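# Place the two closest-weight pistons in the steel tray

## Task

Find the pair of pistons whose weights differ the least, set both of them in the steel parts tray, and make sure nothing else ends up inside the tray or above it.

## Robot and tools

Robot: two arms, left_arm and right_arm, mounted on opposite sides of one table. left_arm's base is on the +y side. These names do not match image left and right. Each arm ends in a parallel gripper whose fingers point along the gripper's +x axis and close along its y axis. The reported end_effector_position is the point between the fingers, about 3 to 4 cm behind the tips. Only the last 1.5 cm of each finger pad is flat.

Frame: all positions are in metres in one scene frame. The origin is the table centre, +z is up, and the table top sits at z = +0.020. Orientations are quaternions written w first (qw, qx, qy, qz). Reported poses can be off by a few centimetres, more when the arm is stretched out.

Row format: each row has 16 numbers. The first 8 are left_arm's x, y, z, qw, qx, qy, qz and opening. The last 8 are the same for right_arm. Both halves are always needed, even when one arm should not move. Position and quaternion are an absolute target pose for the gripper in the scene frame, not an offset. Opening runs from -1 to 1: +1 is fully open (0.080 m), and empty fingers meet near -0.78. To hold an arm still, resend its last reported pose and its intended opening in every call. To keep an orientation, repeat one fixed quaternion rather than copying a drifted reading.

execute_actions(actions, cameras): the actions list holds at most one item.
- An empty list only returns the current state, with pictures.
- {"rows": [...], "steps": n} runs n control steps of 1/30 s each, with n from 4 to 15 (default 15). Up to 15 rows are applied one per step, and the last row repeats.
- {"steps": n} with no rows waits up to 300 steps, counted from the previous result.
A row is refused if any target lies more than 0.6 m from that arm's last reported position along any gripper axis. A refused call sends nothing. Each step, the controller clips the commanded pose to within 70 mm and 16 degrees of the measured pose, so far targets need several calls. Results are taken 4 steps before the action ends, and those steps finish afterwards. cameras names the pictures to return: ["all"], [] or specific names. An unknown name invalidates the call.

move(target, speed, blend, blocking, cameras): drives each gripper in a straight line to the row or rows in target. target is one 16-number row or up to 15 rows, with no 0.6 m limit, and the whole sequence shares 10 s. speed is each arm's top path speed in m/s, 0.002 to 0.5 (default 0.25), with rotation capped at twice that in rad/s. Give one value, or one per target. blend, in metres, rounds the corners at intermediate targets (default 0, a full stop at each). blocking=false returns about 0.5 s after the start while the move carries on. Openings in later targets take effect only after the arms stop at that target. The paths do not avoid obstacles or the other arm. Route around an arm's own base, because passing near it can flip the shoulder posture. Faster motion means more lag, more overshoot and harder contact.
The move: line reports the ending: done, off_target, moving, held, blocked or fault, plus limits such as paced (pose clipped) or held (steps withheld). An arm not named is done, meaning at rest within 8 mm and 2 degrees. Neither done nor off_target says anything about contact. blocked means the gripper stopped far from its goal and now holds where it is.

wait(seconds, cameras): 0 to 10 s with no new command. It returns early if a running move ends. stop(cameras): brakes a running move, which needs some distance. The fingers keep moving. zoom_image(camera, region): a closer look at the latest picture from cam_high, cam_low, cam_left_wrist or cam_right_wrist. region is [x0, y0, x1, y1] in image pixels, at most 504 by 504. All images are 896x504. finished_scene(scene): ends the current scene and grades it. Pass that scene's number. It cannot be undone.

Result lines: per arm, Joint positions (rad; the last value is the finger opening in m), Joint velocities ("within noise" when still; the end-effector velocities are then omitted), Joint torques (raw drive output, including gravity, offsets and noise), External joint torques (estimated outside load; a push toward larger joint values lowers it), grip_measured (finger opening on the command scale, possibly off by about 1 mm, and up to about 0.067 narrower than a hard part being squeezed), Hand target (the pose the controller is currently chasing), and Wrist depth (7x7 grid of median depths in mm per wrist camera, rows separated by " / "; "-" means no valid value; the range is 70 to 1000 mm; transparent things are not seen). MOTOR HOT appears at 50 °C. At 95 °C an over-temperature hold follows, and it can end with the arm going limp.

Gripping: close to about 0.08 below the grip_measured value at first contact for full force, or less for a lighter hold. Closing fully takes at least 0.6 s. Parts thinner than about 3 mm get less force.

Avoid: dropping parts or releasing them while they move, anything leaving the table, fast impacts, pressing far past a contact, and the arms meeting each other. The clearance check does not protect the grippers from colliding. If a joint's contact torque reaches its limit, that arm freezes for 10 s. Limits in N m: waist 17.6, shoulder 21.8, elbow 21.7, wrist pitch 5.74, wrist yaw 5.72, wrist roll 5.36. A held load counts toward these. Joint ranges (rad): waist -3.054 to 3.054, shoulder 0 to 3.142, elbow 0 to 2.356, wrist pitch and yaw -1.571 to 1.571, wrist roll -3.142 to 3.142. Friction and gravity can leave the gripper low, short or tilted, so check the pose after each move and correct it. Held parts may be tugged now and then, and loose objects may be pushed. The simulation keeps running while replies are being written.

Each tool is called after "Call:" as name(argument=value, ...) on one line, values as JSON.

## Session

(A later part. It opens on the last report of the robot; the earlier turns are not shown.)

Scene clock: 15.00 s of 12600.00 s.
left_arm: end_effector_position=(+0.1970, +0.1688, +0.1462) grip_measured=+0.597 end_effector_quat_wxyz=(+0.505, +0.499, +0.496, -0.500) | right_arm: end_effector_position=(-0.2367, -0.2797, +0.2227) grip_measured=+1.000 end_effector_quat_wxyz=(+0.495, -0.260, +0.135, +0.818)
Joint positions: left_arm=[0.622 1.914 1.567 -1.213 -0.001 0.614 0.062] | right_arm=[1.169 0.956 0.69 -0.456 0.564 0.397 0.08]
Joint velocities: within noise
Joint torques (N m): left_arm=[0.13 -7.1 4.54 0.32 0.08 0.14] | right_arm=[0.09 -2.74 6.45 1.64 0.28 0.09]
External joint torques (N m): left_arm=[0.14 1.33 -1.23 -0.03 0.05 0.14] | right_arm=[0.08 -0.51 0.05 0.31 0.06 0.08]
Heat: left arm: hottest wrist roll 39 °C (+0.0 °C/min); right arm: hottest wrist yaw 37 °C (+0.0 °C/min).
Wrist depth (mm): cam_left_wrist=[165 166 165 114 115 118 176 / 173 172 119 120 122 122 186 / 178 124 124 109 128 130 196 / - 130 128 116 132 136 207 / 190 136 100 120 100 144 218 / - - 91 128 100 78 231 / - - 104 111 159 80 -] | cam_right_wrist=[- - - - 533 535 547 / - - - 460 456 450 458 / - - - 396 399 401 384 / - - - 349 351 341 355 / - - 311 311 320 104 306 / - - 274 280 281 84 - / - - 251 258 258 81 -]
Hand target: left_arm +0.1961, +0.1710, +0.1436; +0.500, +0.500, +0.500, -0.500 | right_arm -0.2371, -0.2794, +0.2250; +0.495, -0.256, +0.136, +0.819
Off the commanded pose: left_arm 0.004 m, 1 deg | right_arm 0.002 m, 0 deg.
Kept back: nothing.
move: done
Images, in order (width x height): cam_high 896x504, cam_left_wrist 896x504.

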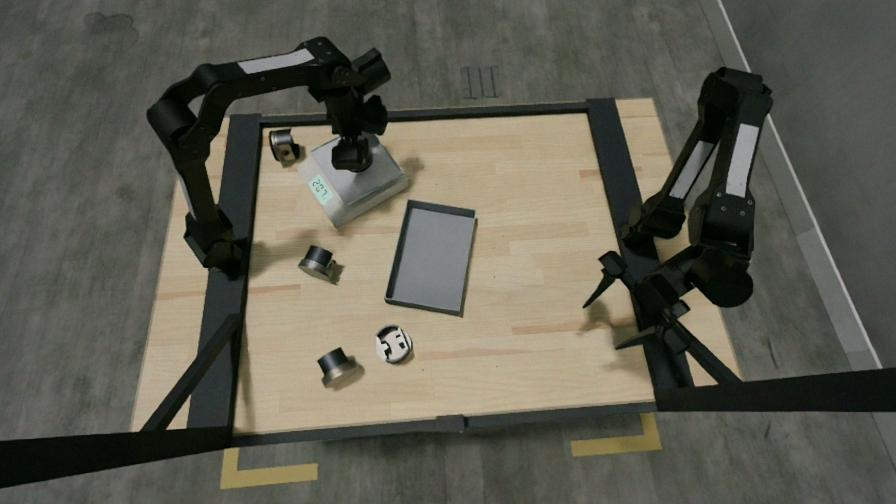

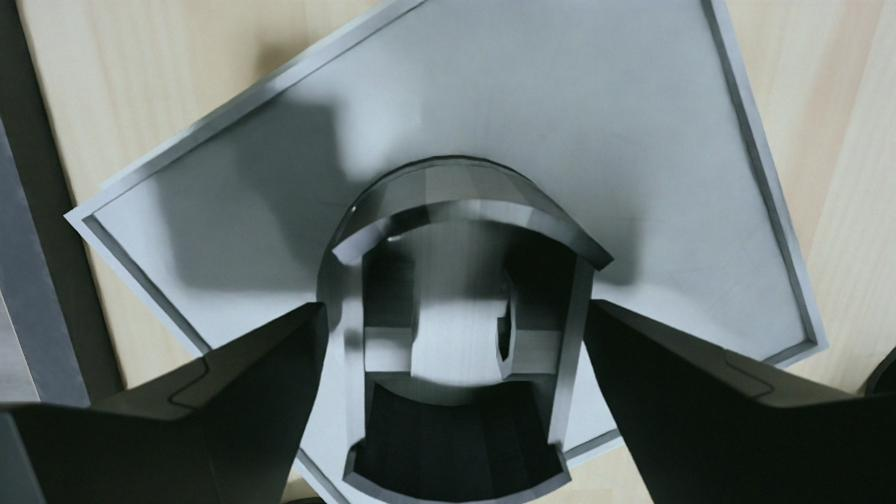

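Call:
move(target=[[0.196, 0.171, 0.1435, 0.5, 0.5, 0.5, -0.5, 0.1, -0.2371, -0.2794, 0.2251, 0.495, -0.256, 0.136, 0.819, 1],[0.196, 0.171, 0.175, 0.5, 0.5, 0.5, -0.5, 0.1, -0.2371, -0.2794, 0.2251, 0.495, -0.256, 0.136, 0.819, 1],[-0.015, 0.157, 0.15, 0.5, 0.5, 0.5, -0.5, 0.1, -0.2371, -0.2794, 0.2251, 0.495, -0.256, 0.136, 0.819, 1],[-0.015, 0.157, 0.088, 0.5, 0.5, 0.5, -0.5, 0.1, -0.2371, -0.2794, 0.2251, 0.495, -0.256, 0.136, 0.819, 1],[-0.015, 0.157, 0.0785, 0.5, 0.5, 0.5, -0.5, 0.1, -0.2371, -0.2794, 0.2251, 0.495, -0.256, 0.136, 0.819, 1]], speed=[0.1,0.2,0.35,0.15,0.04], blend=[0,0.02,0.03,0.003,0], cameras=["cam_low","cam_left_wrist"])

Scene clock: 17.83 s of 12600.00 s.
left_arm: end_effector_position=(-0.0153, +0.1544, +0.0832) grip_measured=+0.311 end_effector_quat_wxyz=(+0.502, +0.497, +0.496, -0.505) | right_arm: end_effector_position=(-0.2367, -0.2797, +0.2227) grip_measured=+1.000 end_effector_quat_wxyz=(+0.495, -0.260, +0.135, +0.818)
Joint positions: left_arm=[-0.002 1.78 1.135 -0.911 0.003 -0.004 0.049] | right_arm=[1.169 0.956 0.69 -0.456 0.564 0.397 0.08]
Joint velocities: within noise
Joint torques (N m): left_arm=[-0.09 -5 4.02 0.6 -0.1 -0.13] | right_arm=[0.03 -2.86 6.6 1.66 0.3 0.05]
External joint torques (N m): left_arm=[-0.04 2.04 -1.39 0.22 -0.11 -0.13] | right_arm=[0.04 -0.63 0.2 0.34 0.08 0.05]
Heat: left arm: hottest wrist roll 39 °C (+0.0 °C/min); right arm: hottest wrist yaw 37 °C (+0.0 °C/min).
Wrist depth (mm): cam_left_wrist=[110 111 113 114 111 114 116 / 116 117 118 120 122 123 119 / 122 124 124 112 128 130 132 / 128 130 129 116 133 138 140 / 134 137 100 121 100 145 149 / - - 98 128 100 - 156 / - - - 113 - - -] | cam_right_wrist=[- - - - 526 543 549 / - - - 459 460 456 448 / - - - 394 399 401 383 / - - - 349 352 340 352 / - - 309 311 319 104 304 / - - 274 281 283 84 - / - - 251 257 258 81 -]
Hand target: left_arm -0.0150, +0.1570, +0.0786; +0.500, +0.500, +0.500, -0.500 | right_arm -0.2371, -0.2794, +0.2250; +0.495, -0.256, +0.136, +0.819
Off the commanded pose: left_arm 0.005 m, 1 deg | right_arm 0.002 m, 0 deg.
Kept back: nothing.
move: done; blend cut to 0.0157 m at target 2
Images, in order (width x height): cam_low 896x504, cam_left_wrist 896x504.

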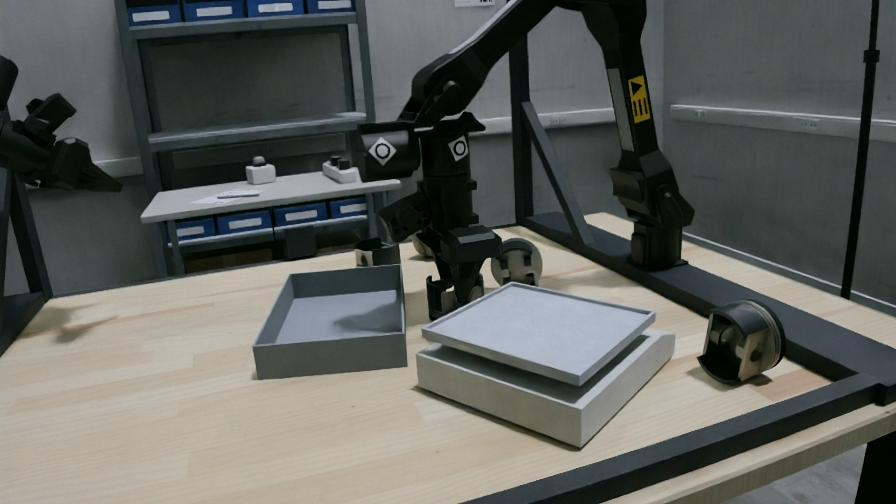

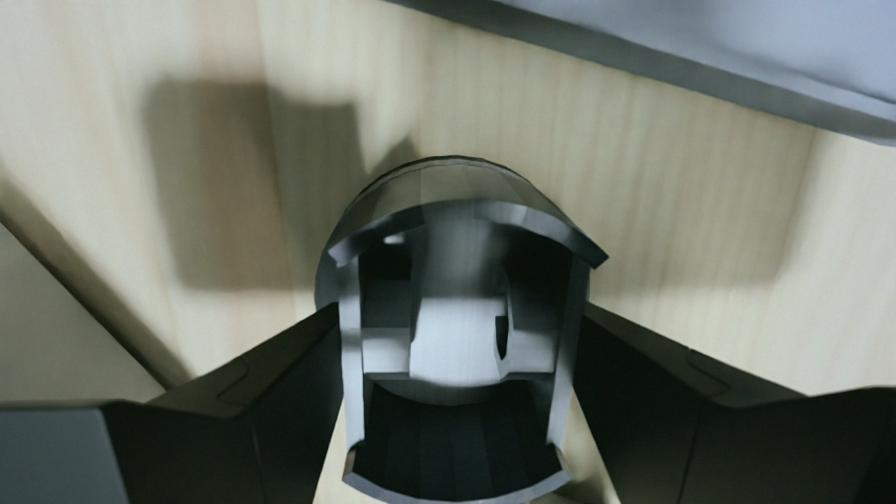

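Call:
move(target=[[-0.015, 0.157, 0.079, 0.5, 0.5, 0.5, -0.5, 0.5, -0.2371, -0.2794, 0.2251, 0.495, -0.256, 0.136, 0.819, 1],[-0.015, 0.157, 0.15, 0.5, 0.5, 0.5, -0.5, 0.6, -0.2371, -0.2794, 0.2251, 0.495, -0.256, 0.136, 0.819, 1],[-0.2, 0.115, 0.165, 0.1531, 0.6903, 0.1531, -0.6903, 0.6, -0.2371, -0.2794, 0.2251, 0.495, -0.256, 0.136, 0.819, 1]], speed=[0.1,0.25,0.35], blend=[0,0.02,0], cameras=["cam_high","cam_left_wrist"])

Scene clock: 22.20 s of 12600.00 s.
left_arm: end_effector_position=(-0.1990, +0.1166, +0.1673) grip_measured=+0.597 end_effector_quat_wxyz=(+0.156, +0.688, +0.154, -0.691) | right_arm: end_effector_position=(-0.2367, -0.2797, +0.2227) grip_measured=+1.000 end_effector_quat_wxyz=(+0.495, -0.260, +0.135, +0.818)
Joint positions: left_arm=[-0.487 2.047 1.84 -1.358 0.001 0.637 0.062] | right_arm=[1.169 0.956 0.69 -0.456 0.564 0.397 0.08]
Joint velocities: within noise
Joint torques (N m): left_arm=[-0.16 -6.79 6.56 0.27 -0.02 0.16] | right_arm=[0.13 -2.77 6.51 1.67 0.27 0.09]
External joint torques (N m): left_arm=[-0.21 2.5 0.83 -0.08 -0.04 0.16] | right_arm=[0.16 -0.5 0.06 0.33 0.04 0.09]
Heat: left arm: hottest shoulder 39 °C (+8.1 °C/min); right arm: hottest wrist yaw 37 °C (+0.0 °C/min).
Wrist depth (mm): cam_left_wrist=[181 184 185 177 190 193 196 / 187 192 194 179 200 191 163 / 197 199 206 189 212 156 145 / 209 209 215 221 225 225 228 / 222 222 203 236 233 241 248 / - - 207 252 247 78 259 / - - 256 266 270 80 -] | cam_right_wrist=[- - - - 530 521 544 / - - - 462 460 456 453 / - - - 395 401 403 382 / - - - 347 351 336 360 / - - 309 313 319 104 305 / - - 273 282 284 85 - / - - 251 258 259 81 -]
Hand target: left_arm -0.2000, +0.1150, +0.1650; +0.153, +0.690, +0.153, -0.690 | right_arm -0.2371, -0.2794, +0.2250; +0.495, -0.256, +0.136, +0.819
Off the commanded pose: left_arm 0.003 m, 0 deg | right_arm 0.002 m, 0 deg.
Kept back: nothing.
move: done; blend cut to 0 m at target 2
Images, in order (width x height): cam_high 896x504, cam_left_wrist 896x504.

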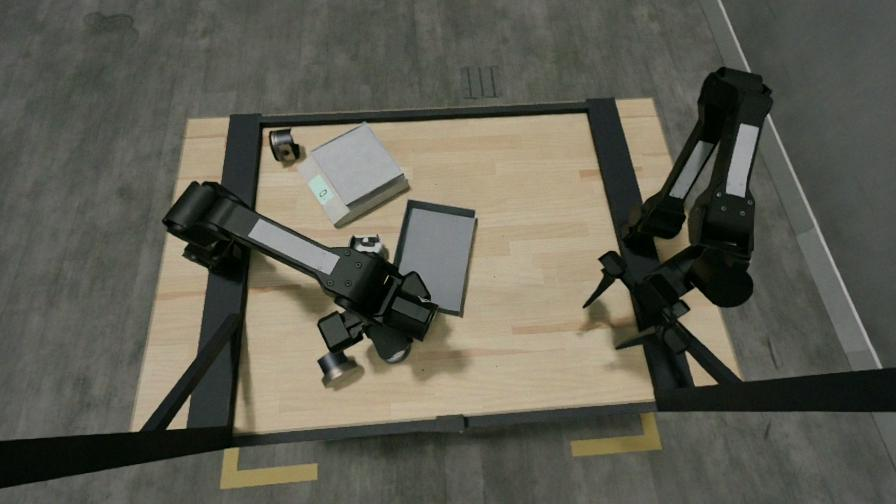

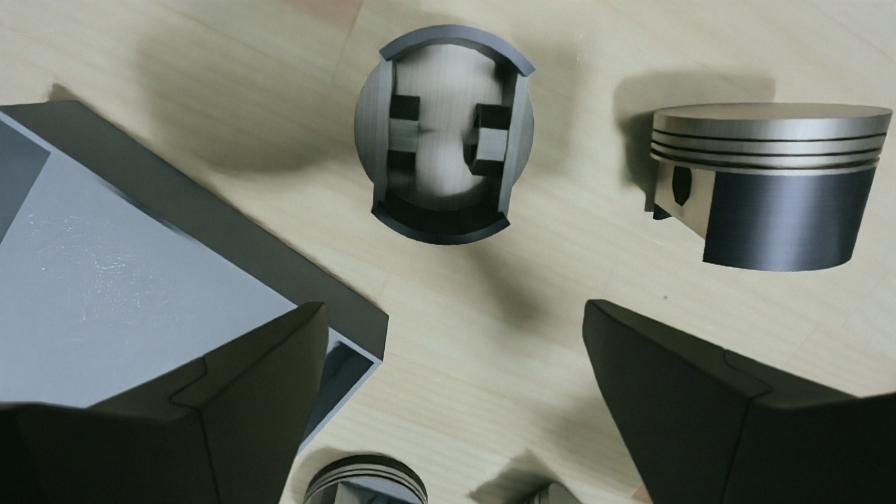

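Call:
move(target=[[-0.228, 0.1035, 0.13, 0.1289, 0.6953, 0.1289, -0.6953, 0.6, -0.2371, -0.2794, 0.2251, 0.495, -0.256, 0.136, 0.819, 1],[-0.228, 0.1035, 0.105, 0.1289, 0.6953, 0.1289, -0.6953, 0.6, -0.2371, -0.2794, 0.2251, 0.495, -0.256, 0.136, 0.819, 1]], speed=[0.2,0.1], blend=[0.005,0], cameras=["cam_left_wrist"])

Scene clock: 23.57 s of 12600.00 s.
left_arm: end_effector_position=(-0.2295, +0.1016, +0.1121) grip_measured=+0.597 end_effector_quat_wxyz=(+0.135, +0.690, +0.125, -0.700) | right_arm: end_effector_position=(-0.2367, -0.2797, +0.2227) grip_measured=+1.000 end_effector_quat_wxyz=(+0.495, -0.260, +0.135, +0.818)
Joint positions: left_arm=[-0.534 2.166 1.802 -1.188 0.001 0.662 0.062] | right_arm=[1.169 0.956 0.69 -0.456 0.564 0.397 0.08]
Joint velocities: within noise
Joint torques (N m): left_arm=[-0.04 -7.61 4.36 0.48 0 0.14] | right_arm=[-0.05 -2.63 6.39 1.66 0.27 0.06]
External joint torques (N m): left_arm=[-0.05 2.53 -1.43 0.1 -0.02 0.14] | right_arm=[-0.04 -0.41 0.02 0.35 0.05 0.06]
Heat: left arm: hottest shoulder 39 °C (+7.6 °C/min); right arm: hottest wrist yaw 37 °C (+0.0 °C/min).
Wrist depth (mm): cam_left_wrist=[133 133 136 137 139 140 143 / 140 141 142 144 146 148 151 / 148 149 150 131 153 156 156 / 155 156 157 141 162 164 116 / 154 164 164 151 124 172 112 / - - 128 137 128 78 - / - - 162 194 197 80 -] | cam_right_wrist=[- - - - 534 285 540 / - - - 460 459 441 460 / - - - 396 401 406 385 / - - - 350 353 342 357 / - - 307 311 320 104 304 / - - 275 282 283 84 - / - - 251 258 259 81 -]
Hand target: left_arm -0.2280, +0.1036, +0.1052; +0.129, +0.695, +0.129, -0.695 | right_arm -0.2371, -0.2794, +0.2250; +0.495, -0.256, +0.136, +0.819
Off the commanded pose: left_arm 0.008 m, 1 deg | right_arm 0.002 m, 0 deg.
Kept back: nothing.
move: done
Images, in order (width x height): cam_left_wrist 896x504.

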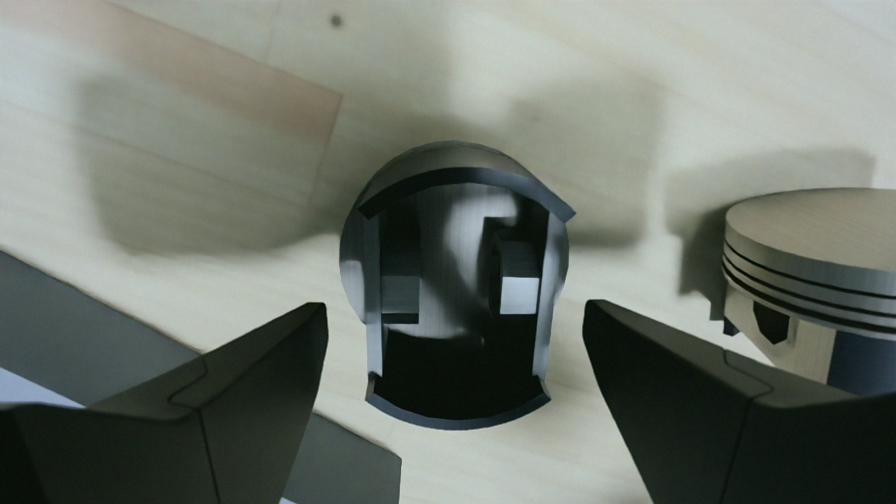

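Call:
move(target=[[-0.228, 0.104, 0.077, 0.1289, 0.6953, 0.1289, -0.6953, 0.6, -0.2371, -0.2794, 0.2251, 0.495, -0.256, 0.136, 0.819, 1],[-0.228, 0.104, 0.077, 0.1289, 0.6953, 0.1289, -0.6953, 0.1, -0.2371, -0.2794, 0.2251, 0.495, -0.256, 0.136, 0.819, 1]], speed=0.12, cameras=["cam_left_wrist"])

Scene clock: 25.07 s of 12600.00 s.
left_arm: end_effector_position=(-0.2297, +0.1013, +0.0840) grip_measured=+0.309 end_effector_quat_wxyz=(+0.135, +0.690, +0.125, -0.700) | right_arm: end_effector_position=(-0.2367, -0.2797, +0.2227) grip_measured=+1.000 end_effector_quat_wxyz=(+0.495, -0.260, +0.135, +0.818)
Joint positions: left_arm=[-0.534 2.186 1.722 -1.086 0.001 0.662 0.049] | right_arm=[1.169 0.956 0.69 -0.456 0.564 0.397 0.08]
Joint velocities: within noise
Joint torques (N m): left_arm=[-0.06 -7.65 4.3 0.42 -0.01 0.12] | right_arm=[-0.04 -2.77 6.57 1.68 0.29 0.07]
External joint torques (N m): left_arm=[-0.06 2.49 -1.39 0.03 -0.04 0.12] | right_arm=[-0.03 -0.55 0.2 0.37 0.06 0.07]
Heat: left arm: hottest shoulder 39 °C (+7.2 °C/min); right arm: hottest wrist yaw 37 °C (+0.0 °C/min).
Wrist depth (mm): cam_left_wrist=[109 109 111 112 114 115 116 / 114 115 116 118 119 121 122 / 120 122 122 106 125 127 129 / 127 127 126 113 131 135 118 / 135 134 95 118 97 142 107 / - - 97 126 101 - - / - - 97 109 102 - -] | cam_right_wrist=[- - - - 525 324 546 / - - - 461 459 390 461 / - - - 394 398 402 385 / - - - 349 355 339 355 / - - 311 310 321 104 305 / - - 274 281 283 85 - / - - 252 256 261 81 -]
Hand target: left_arm -0.2279, +0.1040, +0.0771; +0.129, +0.695, +0.129, -0.695 | right_arm -0.2371, -0.2794, +0.2250; +0.495, -0.256, +0.136, +0.819
Off the commanded pose: left_arm 0.008 m, 1 deg | right_arm 0.002 m, 0 deg.
Kept back: nothing.
move: done
Images, in order (width x height): cam_left_wrist 896x504.

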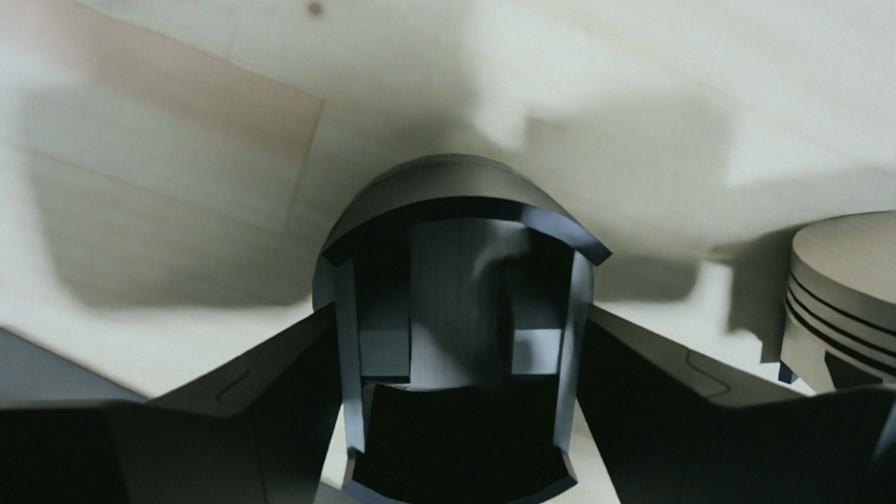

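Call:
move(target=[[-0.228, 0.104, 0.16, 0.1289, 0.6953, 0.1289, -0.6953, 0.1, -0.2371, -0.2794, 0.2251, 0.495, -0.256, 0.136, 0.819, 1],[0.0, 0.14, 0.185, 0.35, 0.614, 0.35, -0.614, 0.1, -0.2371, -0.2794, 0.2251, 0.495, -0.256, 0.136, 0.819, 1],[0.196, 0.171, 0.18, 0.5, 0.5, 0.5, -0.5, 0.1, -0.2371, -0.2794, 0.2251, 0.495, -0.256, 0.136, 0.819, 1],[0.196, 0.171, 0.151, 0.5, 0.5, 0.5, -0.5, 0.1, -0.2371, -0.2794, 0.2251, 0.495, -0.256, 0.136, 0.819, 1],[0.196, 0.171, 0.144, 0.5, 0.5, 0.5, -0.5, 0.1, -0.2371, -0.2794, 0.2251, 0.495, -0.256, 0.136, 0.819, 1]], speed=[0.25,0.35,0.35,0.15,0.04], blend=[0.03,0.05,0.02,0.003,0], cameras=["cam_high","cam_left_wrist"])

Call:
zoom_image(camera="cam_high", region=[290, 165, 350, 215])

Scene clock: 28.10 s of 12600.00 s.
left_arm: end_effector_position=(+0.1976, +0.1706, +0.1473) grip_measured=+0.309 end_effector_quat_wxyz=(+0.505, +0.499, +0.498, -0.499) | right_arm: end_effector_position=(-0.2367, -0.2797, +0.2227) grip_measured=+1.000 end_effector_quat_wxyz=(+0.495, -0.260, +0.135, +0.818)
Joint positions: left_arm=[0.626 1.911 1.567 -1.218 -0.001 0.615 0.049] | right_arm=[1.169 0.956 0.69 -0.456 0.564 0.397 0.08]
Joint velocities: within noise
Joint torques (N m): left_arm=[-0.28 -6.75 4.69 0.46 0.1 0.11] | right_arm=[0.16 -2.6 6.38 1.65 0.29 0.07]
External joint torques (N m): left_arm=[-0.29 1.51 -0.97 0.13 0.08 0.11] | right_arm=[0.17 -0.39 0.02 0.34 0.07 0.07]
Heat: left arm: hottest shoulder 40 °C (+8.5 °C/min); right arm: hottest elbow 37 °C (+6.4 °C/min).
Wrist depth (mm): cam_left_wrist=[164 166 164 114 115 117 177 / 173 171 119 120 122 123 187 / 125 124 124 95 128 130 194 / 181 129 128 112 134 137 207 / 191 137 95 118 97 146 221 / 193 - 97 125 101 - 234 / - - 97 109 100 - -] | cam_right_wrist=[- - - - 532 539 540 / - - - 455 457 465 458 / - - - 398 404 400 384 / - - - 349 349 336 355 / - - 309 310 321 104 304 / - - 274 282 284 85 - / - - 250 257 260 81 -]
Hand target: left_arm +0.1959, +0.1710, +0.1440; +0.500, +0.500, +0.500, -0.500 | right_arm -0.2371, -0.2794, +0.2250; +0.495, -0.256, +0.136, +0.819
Off the commanded pose: left_arm 0.004 m, 1 deg | right_arm 0.002 m, 0 deg.
Kept back: nothing.
move: done; blend cut to 0.0145 m at target 3
Images, in order (width x height): cam_high 896x504, cam_left_wrist 896x504.

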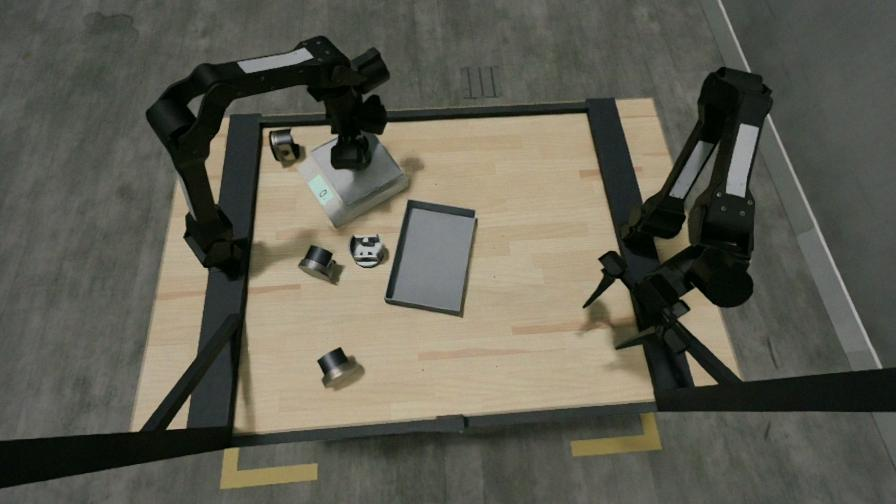

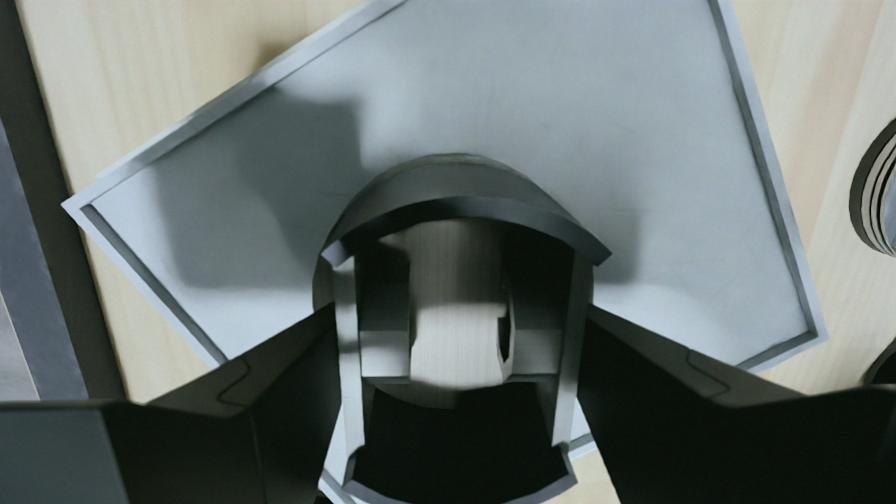

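Scaled by 8.400.

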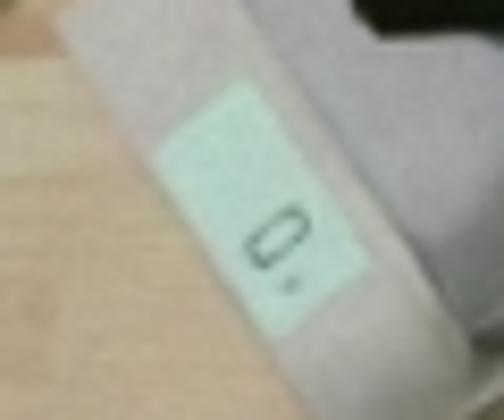

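Call:
move(target=[[0.196, 0.171, 0.1418, 0.5, 0.5, 0.5, -0.5, 0.1, -0.2371, -0.2794, 0.2251, 0.495, -0.256, 0.136, 0.819, 1]], speed=0.03, cameras=["cam_high"])

Call:
zoom_image(camera="cam_high", region=[290, 165, 350, 215])

Scene clock: 29.03 s of 12600.00 s.
left_arm: end_effector_position=(+0.1976, +0.1706, +0.1454) grip_measured=+0.309 end_effector_quat_wxyz=(+0.505, +0.499, +0.497, -0.499) | right_arm: end_effector_position=(-0.2367, -0.2797, +0.2227) grip_measured=+1.000 end_effector_quat_wxyz=(+0.495, -0.260, +0.135, +0.818)
Joint positions: left_arm=[0.626 1.911 1.56 -1.209 -0.001 0.615 0.049] | right_arm=[1.169 0.956 0.69 -0.456 0.564 0.397 0.08]
Joint velocities: within noise
Joint torques (N m): left_arm=[-0.28 -6.64 4.69 0.49 0.1 0.1] | right_arm=[0.04 -2.82 6.43 1.64 0.32 0.07]
External joint torques (N m): left_arm=[-0.33 1.74 -1.09 0.12 0.08 0.11] | right_arm=[0.04 -0.55 -0.01 0.3 0.1 0.07]
Heat: left arm: hottest shoulder 40 °C (+8.3 °C/min); right arm: hottest elbow 37 °C (+6.2 °C/min).
Wrist depth (mm): cam_left_wrist=[163 165 163 113 114 116 175 / 171 170 117 119 120 121 185 / 176 122 123 95 127 129 193 / - 128 127 113 131 135 204 / 189 135 95 118 97 143 216 / - - 97 126 101 - 232 / - - 97 109 100 - -] | cam_right_wrist=[- - - - 531 537 542 / - - - 458 460 473 458 / - - - 395 402 404 382 / - - - 346 353 337 354 / - - 309 312 319 104 305 / - - 274 282 284 85 - / - - 251 258 258 81 -]
Hand target: left_arm +0.1959, +0.1710, +0.1418; +0.500, +0.500, +0.500, -0.500 | right_arm -0.2371, -0.2794, +0.2250; +0.495, -0.256, +0.136, +0.819
Off the commanded pose: left_arm 0.004 m, 1 deg | right_arm 0.002 m, 0 deg.
Kept back: nothing.
move: done
Images, in order (width x height): cam_high 896x504.

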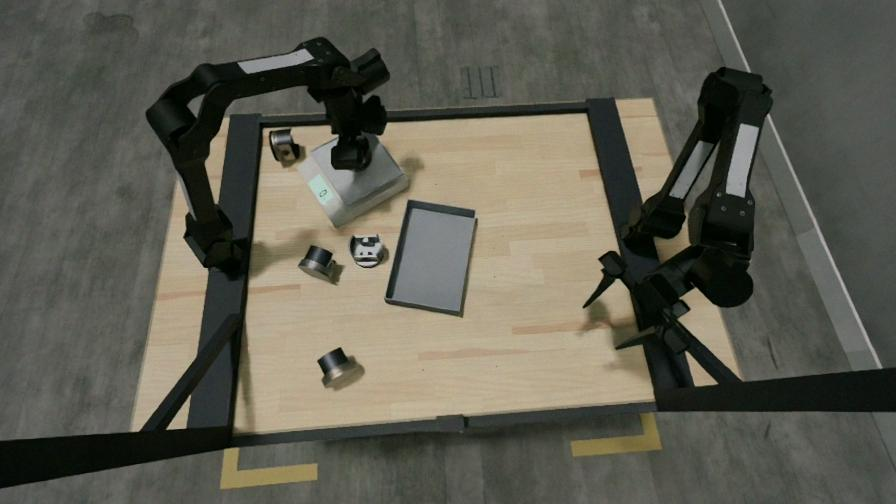

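Scaled by 8.400.

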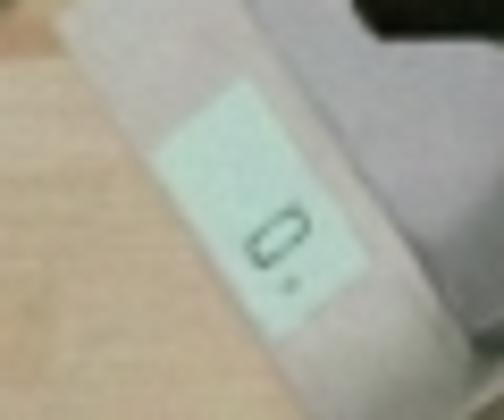

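Call:
move(target=[[0.196, 0.171, 0.1395, 0.5, 0.5, 0.5, -0.5, 0.1, -0.2371, -0.2794, 0.2251, 0.495, -0.256, 0.136, 0.819, 1]], speed=0.03, cameras=["cam_high"])

Call:
zoom_image(camera="cam_high", region=[290, 165, 350, 215])

Scene clock: 40.33 s of 12600.00 s.
left_arm: end_effector_position=(+0.1977, +0.1705, +0.1440) grip_measured=+0.309 end_effector_quat_wxyz=(+0.506, +0.498, +0.497, -0.499) | right_arm: end_effector_position=(-0.2367, -0.2797, +0.2227) grip_measured=+1.000 end_effector_quat_wxyz=(+0.495, -0.260, +0.135, +0.818)
Joint positions: left_arm=[0.626 1.911 1.554 -1.202 -0.001 0.615 0.049] | right_arm=[1.169 0.956 0.69 -0.456 0.564 0.397 0.08]
Joint velocities: within noise
Joint torques (N m): left_arm=[-0.28 -6.49 4.44 0.63 0.1 0.1] | right_arm=[-0.14 -2.7 6.43 1.66 0.29 0.09]
External joint torques (N m): left_arm=[-0.28 1.85 -1.31 0.26 0.07 0.11] | right_arm=[-0.16 -0.51 0.06 0.34 0.07 0.08]
Heat: left arm: hottest shoulder 40 °C (+6.0 °C/min); right arm: hottest elbow 37 °C (+4.5 °C/min).
Wrist depth (mm): cam_left_wrist=[163 164 163 112 113 115 174 / 171 169 117 118 119 120 183 / 176 122 121 90 126 128 192 / - 127 126 112 130 134 204 / 190 134 95 118 97 142 215 / - - 97 126 101 - 230 / - - 97 109 100 - -] | cam_right_wrist=[- - - - 531 540 536 / - - - 458 459 473 461 / - - - 397 398 402 382 / - - - 347 354 341 355 / - - 310 311 320 104 305 / - - 274 282 284 84 - / - - 251 256 258 81 -]
Hand target: left_arm +0.1959, +0.1710, +0.1395; +0.500, +0.500, +0.500, -0.500 | right_arm -0.2371, -0.2794, +0.2250; +0.495, -0.256, +0.136, +0.819
Off the commanded pose: left_arm 0.005 m, 1 deg | right_arm 0.002 m, 0 deg.
Kept back: nothing.
move: done
Images, in order (width x height): cam_high 896x504.

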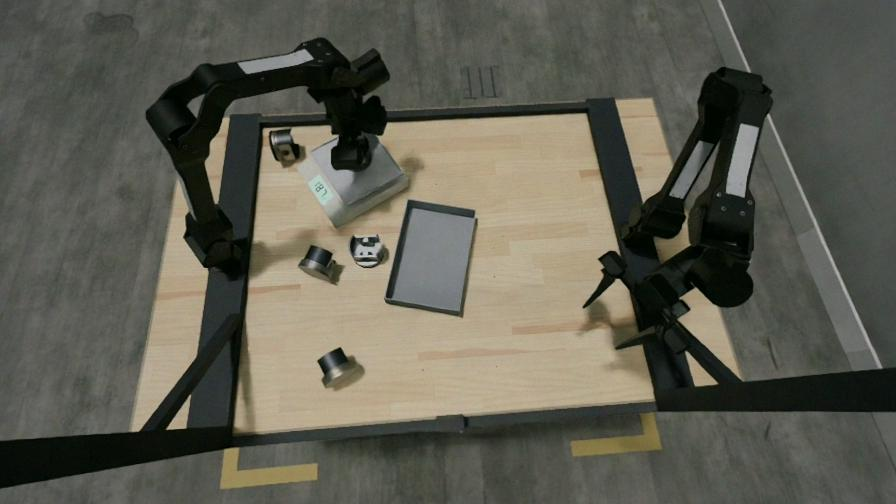

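Scaled by 8.400.

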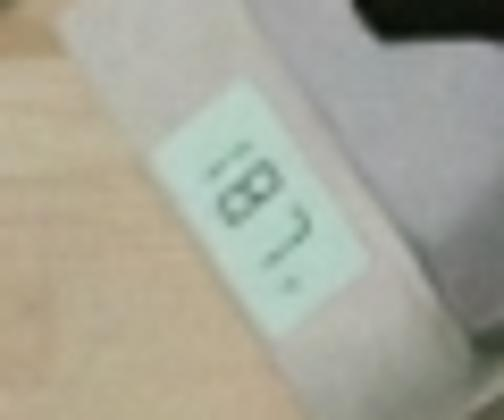

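Contact (187 pressing). Open and read.

Call:
move(target=[0.196, 0.171, 0.1395, 0.5, 0.5, 0.5, -0.5, 0.6, -0.2371, -0.2794, 0.2251, 0.495, -0.256, 0.136, 0.819, 1], speed=0.04, cameras=["cam_high","cam_left_wrist"])

Call:
zoom_image(camera="cam_high", region=[290, 165, 350, 215])

Scene clock: 41.27 s of 12600.00 s.
left_arm: end_effector_position=(+0.1980, +0.1700, +0.1440) grip_measured=+0.597 end_effector_quat_wxyz=(+0.506, +0.498, +0.496, -0.499) | right_arm: end_effector_position=(-0.2367, -0.2797, +0.2227) grip_measured=+1.000 end_effector_quat_wxyz=(+0.495, -0.260, +0.135, +0.818)
Joint positions: left_arm=[0.626 1.911 1.554 -1.2 -0.001 0.615 0.062] | right_arm=[1.169 0.956 0.69 -0.456 0.564 0.397 0.08]
Joint velocities: within noise
Joint torques (N m): left_arm=[-0.28 -6.45 4.46 0.47 0.1 0.1] | right_arm=[0.14 -2.78 6.44 1.66 0.32 0.1]
External joint torques (N m): left_arm=[-0.28 1.98 -1.39 0.06 0.07 0.11] | right_arm=[0.14 -0.57 0.03 0.33 0.1 0.09]
Heat: left arm: hottest shoulder 40 °C (+5.8 °C/min); right arm: hottest elbow 37 °C (+4.4 °C/min).
Wrist depth (mm): cam_left_wrist=[163 164 164 112 113 115 174 / 171 170 117 118 119 120 183 / 177 122 122 97 126 128 192 / - 127 127 113 114 134 203 / 188 134 97 119 98 141 214 / - - 95 126 100 78 228 / - - 97 109 104 80 -] | cam_right_wrist=[- - - - 532 542 545 / - - - 458 464 466 457 / - - - 397 400 402 384 / - - - 347 353 341 352 / - - 307 312 320 104 306 / - - 275 281 284 85 - / - - 252 256 259 81 -]
Hand target: left_arm +0.1959, +0.1710, +0.1395; +0.500, +0.500, +0.500, -0.500 | right_arm -0.2371, -0.2794, +0.2250; +0.495, -0.256, +0.136, +0.819
Off the commanded pose: left_arm 0.005 m, 1 deg | right_arm 0.002 m, 0 deg.
Kept back: nothing.
move: done
Images, in order (width x height): cam_high 896x504, cam_left_wrist 896x504.

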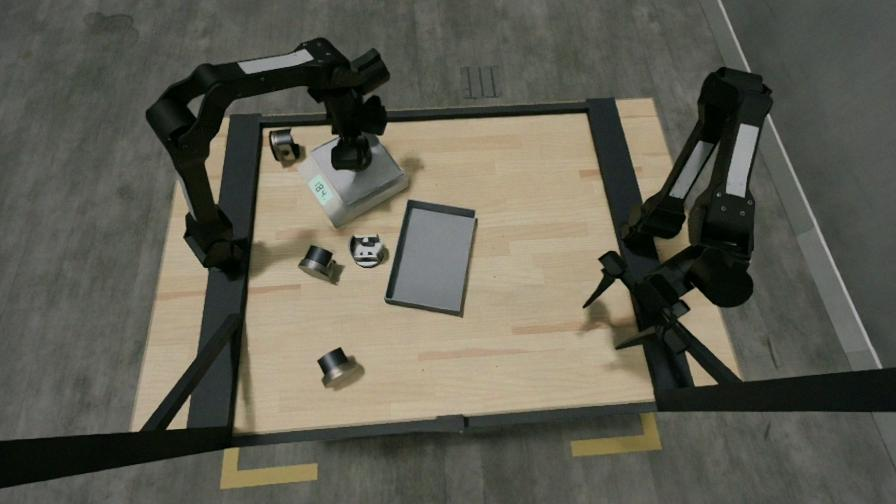

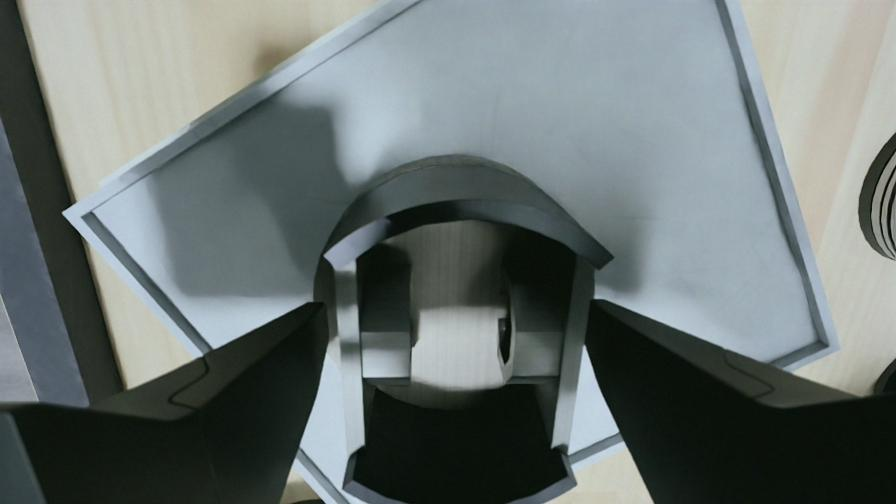

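Scaled by 8.400.

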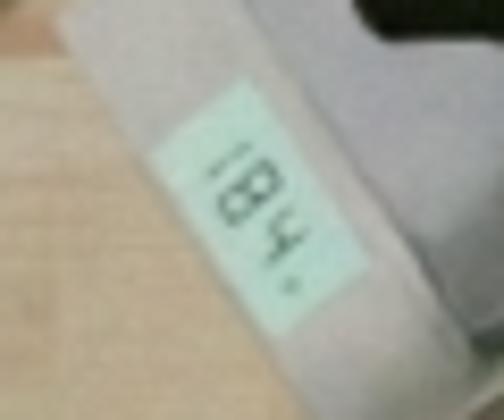

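Call:
move(target=[[0.196, 0.171, 0.1395, 0.5, 0.5, 0.5, -0.5, 0.1, -0.2371, -0.2794, 0.2251, 0.495, -0.256, 0.136, 0.819, 1],[0.196, 0.171, 0.18, 0.5, 0.5, 0.5, -0.5, 0.1, -0.2371, -0.2794, 0.2251, 0.495, -0.256, 0.136, 0.819, 1],[-0.135, 0.182, 0.16, 0.5, 0.5, 0.5, -0.5, 0.1, -0.2371, -0.2794, 0.2251, 0.495, -0.256, 0.136, 0.819, 1],[-0.135, 0.182, 0.085, 0.5, 0.5, 0.5, -0.5, 0.1, -0.2371, -0.2794, 0.2251, 0.495, -0.256, 0.136, 0.819, 1],[-0.135, 0.182, 0.0765, 0.5, 0.5, 0.5, -0.5, 0.1, -0.2371, -0.2794, 0.2251, 0.495, -0.256, 0.136, 0.819, 1]], speed=[0.1,0.2,0.35,0.15,0.04], blend=[0,0.02,0.03,0.003,0], cameras=["cam_low","cam_left_wrist"])

Scene clock: 44.53 s of 12600.00 s.
left_arm: end_effector_position=(-0.1362, +0.1794, +0.0811) grip_measured=+0.310 end_effector_quat_wxyz=(+0.500, +0.495, +0.498, -0.506) | right_arm: end_effector_position=(-0.2367, -0.2797, +0.2227) grip_measured=+1.000 end_effector_quat_wxyz=(+0.495, -0.260, +0.135, +0.818)
Joint positions: left_arm=[-0.403 1.785 1.132 -0.903 0.002 -0.406 0.049] | right_arm=[1.169 0.956 0.69 -0.456 0.564 0.397 0.08]
Joint velocities: within noise
Joint torques (N m): left_arm=[-0.13 -5.03 3.94 0.55 -0.09 -0.12] | right_arm=[-0.03 -2.82 6.4 1.64 0.29 0.11]
External joint torques (N m): left_arm=[-0.15 1.99 -1.41 0.17 -0.06 -0.12] | right_arm=[-0.06 -0.63 0.07 0.34 0.08 0.1]
Heat: left arm: hottest shoulder 40 °C (+5.4 °C/min); right arm: hottest elbow 37 °C (+4.0 °C/min).
Wrist depth (mm): cam_left_wrist=[108 109 111 112 114 115 116 / 113 115 116 118 119 121 122 / - 122 122 114 125 128 129 / 112 127 127 113 131 135 137 / 135 135 97 119 98 143 143 / 140 - 98 126 101 - 130 / - - 97 110 105 - -] | cam_right_wrist=[- - - - 531 450 324 / - - - 456 466 450 433 / - - - 396 401 405 384 / - - - 346 350 339 358 / - - 310 312 316 104 305 / - - 275 281 283 84 - / - - 251 257 258 81 -]
Hand target: left_arm -0.1350, +0.1820, +0.0766; +0.500, +0.500, +0.500, -0.500 | right_arm -0.2371, -0.2794, +0.2250; +0.495, -0.256, +0.136, +0.819
Off the commanded pose: left_arm 0.005 m, 1 deg | right_arm 0.002 m, 0 deg.
Kept back: nothing.
move: done
Images, in order (width x height): cam_low 896x504, cam_left_wrist 896x504.

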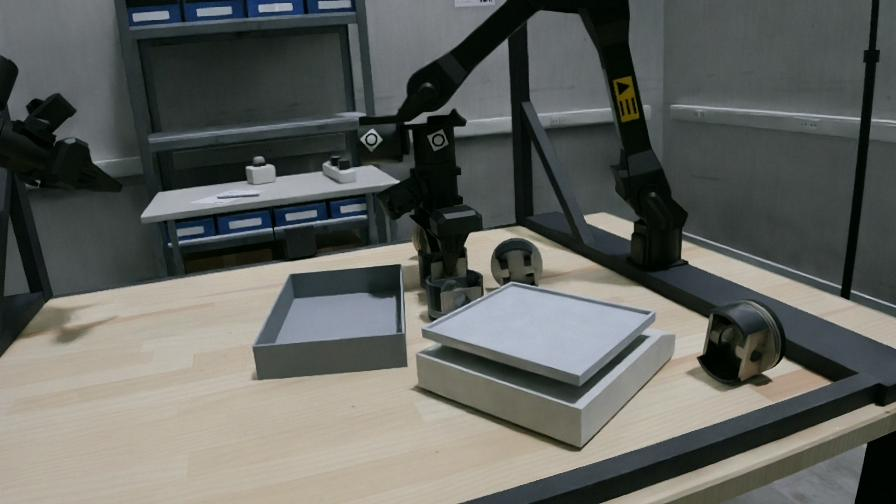

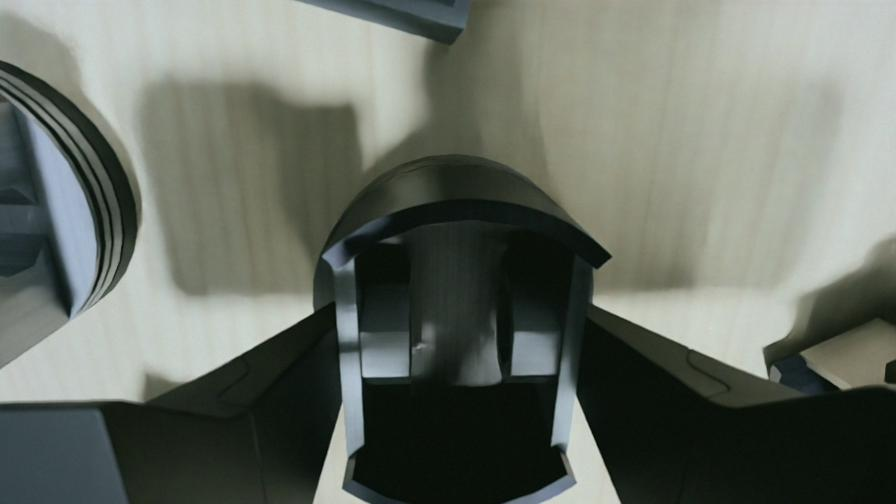

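Call:
move(target=[[-0.135, 0.182, 0.0755, 0.5, 0.5, 0.5, -0.5, 0.1, -0.2371, -0.2794, 0.2251, 0.495, -0.256, 0.136, 0.819, 1],[-0.135, 0.182, 0.0755, 0.5, 0.5, 0.5, -0.5, 0.6, -0.2371, -0.2794, 0.2251, 0.495, -0.256, 0.136, 0.819, 1],[-0.135, 0.182, 0.14, 0.5, 0.5, 0.5, -0.5, 0.6, -0.2371, -0.2794, 0.2251, 0.495, -0.256, 0.136, 0.819, 1],[-0.045, 0.255, 0.19, 0.687, 0.168, 0.687, -0.168, 1, -0.2371, -0.2794, 0.2251, 0.495, -0.256, 0.136, 0.819, 1]], speed=[0.04,0.1,0.25,0.35], blend=[0,0,0.02,0])

Call:
zoom_image(camera="cam_low", region=[400, 200, 600, 340])

Scene clock: 48.80 s of 12600.00 s.
left_arm: end_effector_position=(-0.0466, +0.2524, +0.1914) grip_measured=+1.000 end_effector_quat_wxyz=(+0.686, +0.169, +0.687, -0.173) | right_arm: end_effector_position=(-0.2367, -0.2797, +0.2227) grip_measured=+1.000 end_effector_quat_wxyz=(+0.495, -0.260, +0.135, +0.818)
Joint positions: left_arm=[-0.153 1.346 1.144 -1.363 0.002 -1.241 0.08] | right_arm=[1.169 0.956 0.69 -0.456 0.564 0.397 0.08]
Joint velocities: within noise
Joint torques (N m): left_arm=[0.31 -3.87 4.26 0.27 -0.11 -0.13] | right_arm=[0.09 -2.74 6.45 1.65 0.32 0.1]
External joint torques (N m): left_arm=[0.32 0.11 -1.44 -0.04 -0.07 -0.13] | right_arm=[0.1 -0.5 0.02 0.31 0.09 0.1]
Heat: left arm: hottest shoulder 41 °C (+6.1 °C/min); right arm: hottest elbow 38 °C (+4.9 °C/min).
Wrist depth (mm): cam_left_wrist=[208 210 211 214 201 199 216 / 220 222 224 227 226 230 227 / 229 233 235 172 241 240 238 / 227 246 249 179 248 235 261 / 212 255 263 268 271 215 279 / - - 281 287 290 88 - / - - 298 307 312 79 -] | cam_right_wrist=[- - - - 533 540 540 / - - - 462 465 452 445 / - - - 396 399 402 383 / - - - 349 353 336 356 / - - 308 312 321 104 304 / - - 274 281 281 84 - / - - 250 257 258 81 -]
Hand target: left_arm -0.0450, +0.2550, +0.1900; +0.687, +0.168, +0.687, -0.168 | right_arm -0.2371, -0.2794, +0.2250; +0.495, -0.256, +0.136, +0.819
Off the commanded pose: left_arm 0.003 m, 1 deg | right_arm 0.002 m, 0 deg.
Kept back: nothing.
move: done

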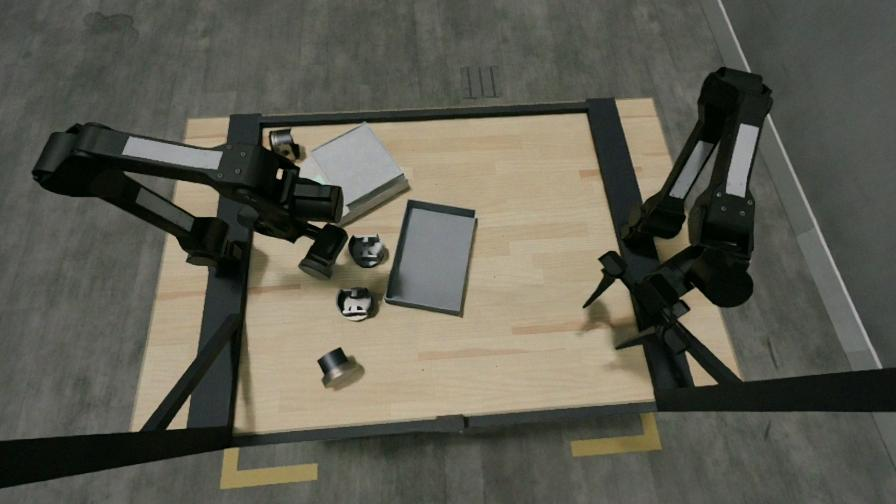

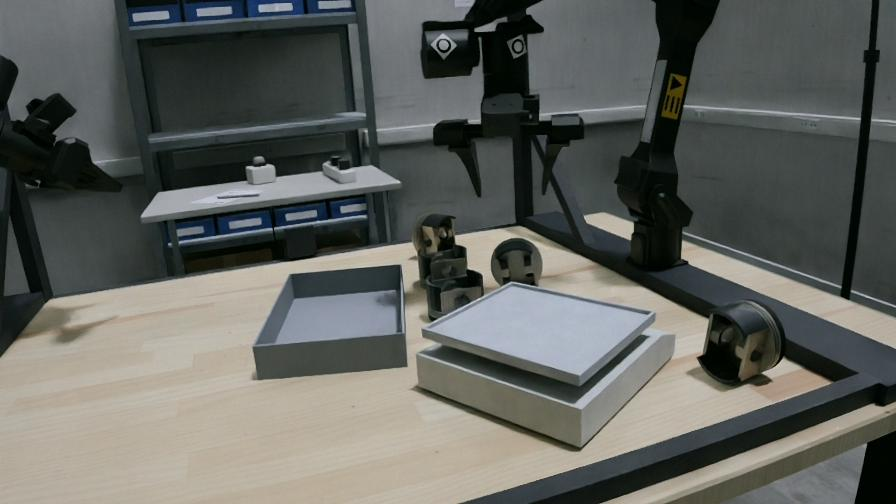

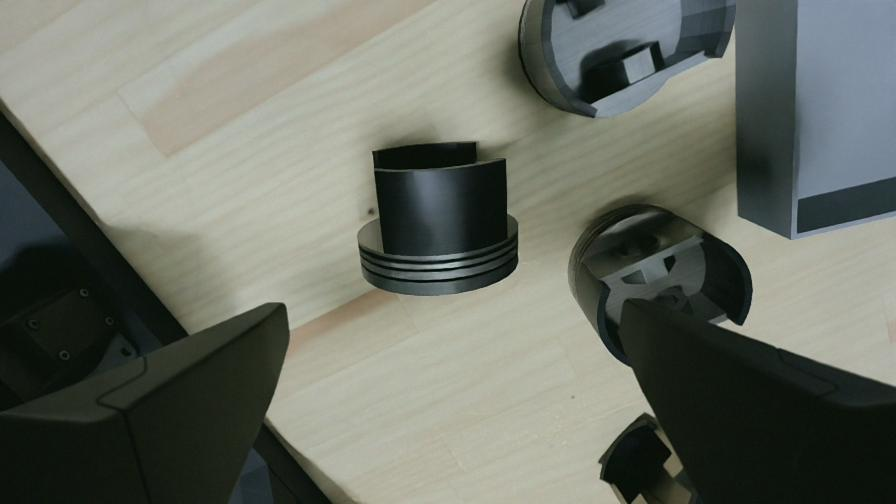

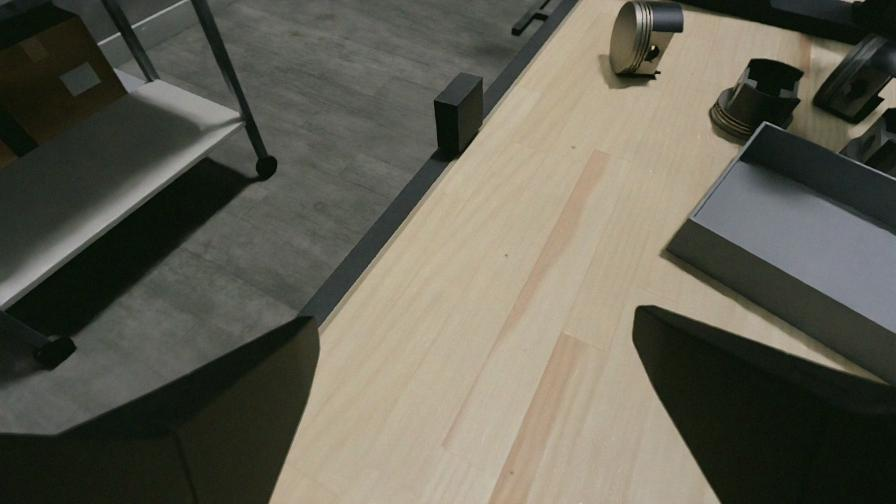

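Scaled by 2.520.

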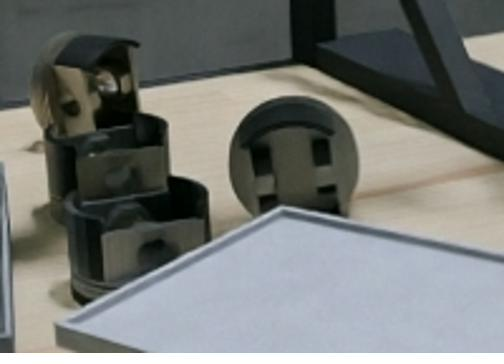

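Call:
move(target=[[-0.039, 0.258, 0.15, 0.687, 0.168, 0.687, -0.168, 1, -0.2371, -0.2794, 0.2251, 0.495, -0.256, 0.136, 0.819, 1],[-0.039, 0.2585, 0.0745, 0.687, 0.168, 0.687, -0.168, 1, -0.2371, -0.2794, 0.2251, 0.495, -0.256, 0.136, 0.819, 1]], speed=[0.25,0.15], blend=[0.01,0], cameras=["cam_left_wrist"])

Scene clock: 50.20 s of 12600.00 s.
left_arm: end_effector_position=(-0.0406, +0.2553, +0.0782) grip_measured=+1.000 end_effector_quat_wxyz=(+0.687, +0.162, +0.687, -0.173) | right_arm: end_effector_position=(-0.2367, -0.2797, +0.2227) grip_measured=+1.000 end_effector_quat_wxyz=(+0.495, -0.260, +0.135, +0.818)
Joint positions: left_arm=[-0.127 1.414 0.736 -0.877 0.002 -1.223 0.08] | right_arm=[1.169 0.956 0.69 -0.456 0.564 0.397 0.08]
Joint velocities: within noise
Joint torques (N m): left_arm=[0.31 -2.44 3.87 0.47 -0.11 0.15] | right_arm=[-0.06 -2.57 6.36 1.65 0.3 0.08]
External joint torques (N m): left_arm=[0.31 1.64 -1.44 0.11 -0.07 0.15] | right_arm=[-0.07 -0.36 0.02 0.35 0.08 0.08]
Heat: left arm: hottest shoulder 41 °C (+6.0 °C/min); right arm: hottest elbow 38 °C (+4.8 °C/min).
Wrist depth (mm): cam_left_wrist=[108 108 110 111 112 - 99 / 113 115 115 117 118 96 86 / 120 121 122 123 125 127 129 / 126 127 127 125 131 134 136 / 134 132 100 131 138 139 141 / - - - - - 93 - / - - - - 160 79 -] | cam_right_wrist=[- - - - 536 540 551 / - - - 463 467 453 447 / - - - 395 400 401 381 / - - - 348 350 340 357 / - - 310 308 320 104 304 / - - 275 281 284 84 - / - - 251 259 258 81 -]
Hand target: left_arm -0.0390, +0.2585, +0.0746; +0.687, +0.168, +0.687, -0.168 | right_arm -0.2371, -0.2794, +0.2250; +0.495, -0.256, +0.136, +0.819
Off the commanded pose: left_arm 0.005 m, 1 deg | right_arm 0.002 m, 0 deg.
Kept back: nothing.
move: done
Images, in order (width x height): cam_left_wrist 896x504.

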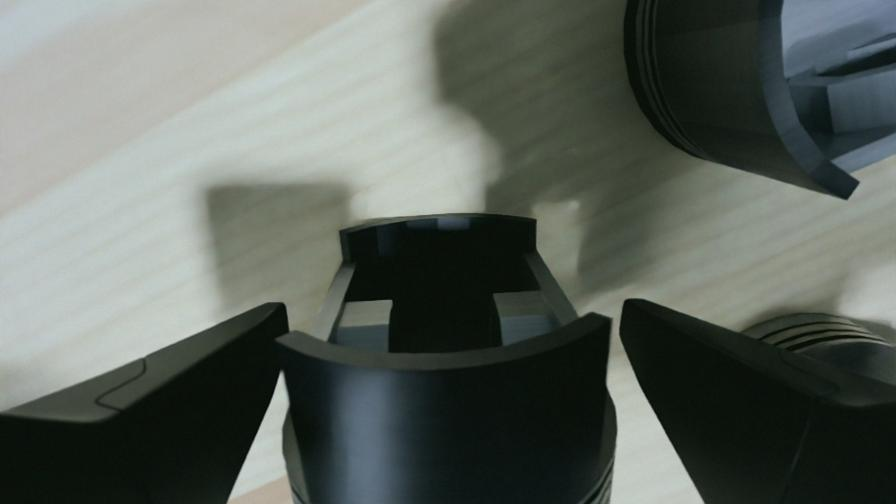

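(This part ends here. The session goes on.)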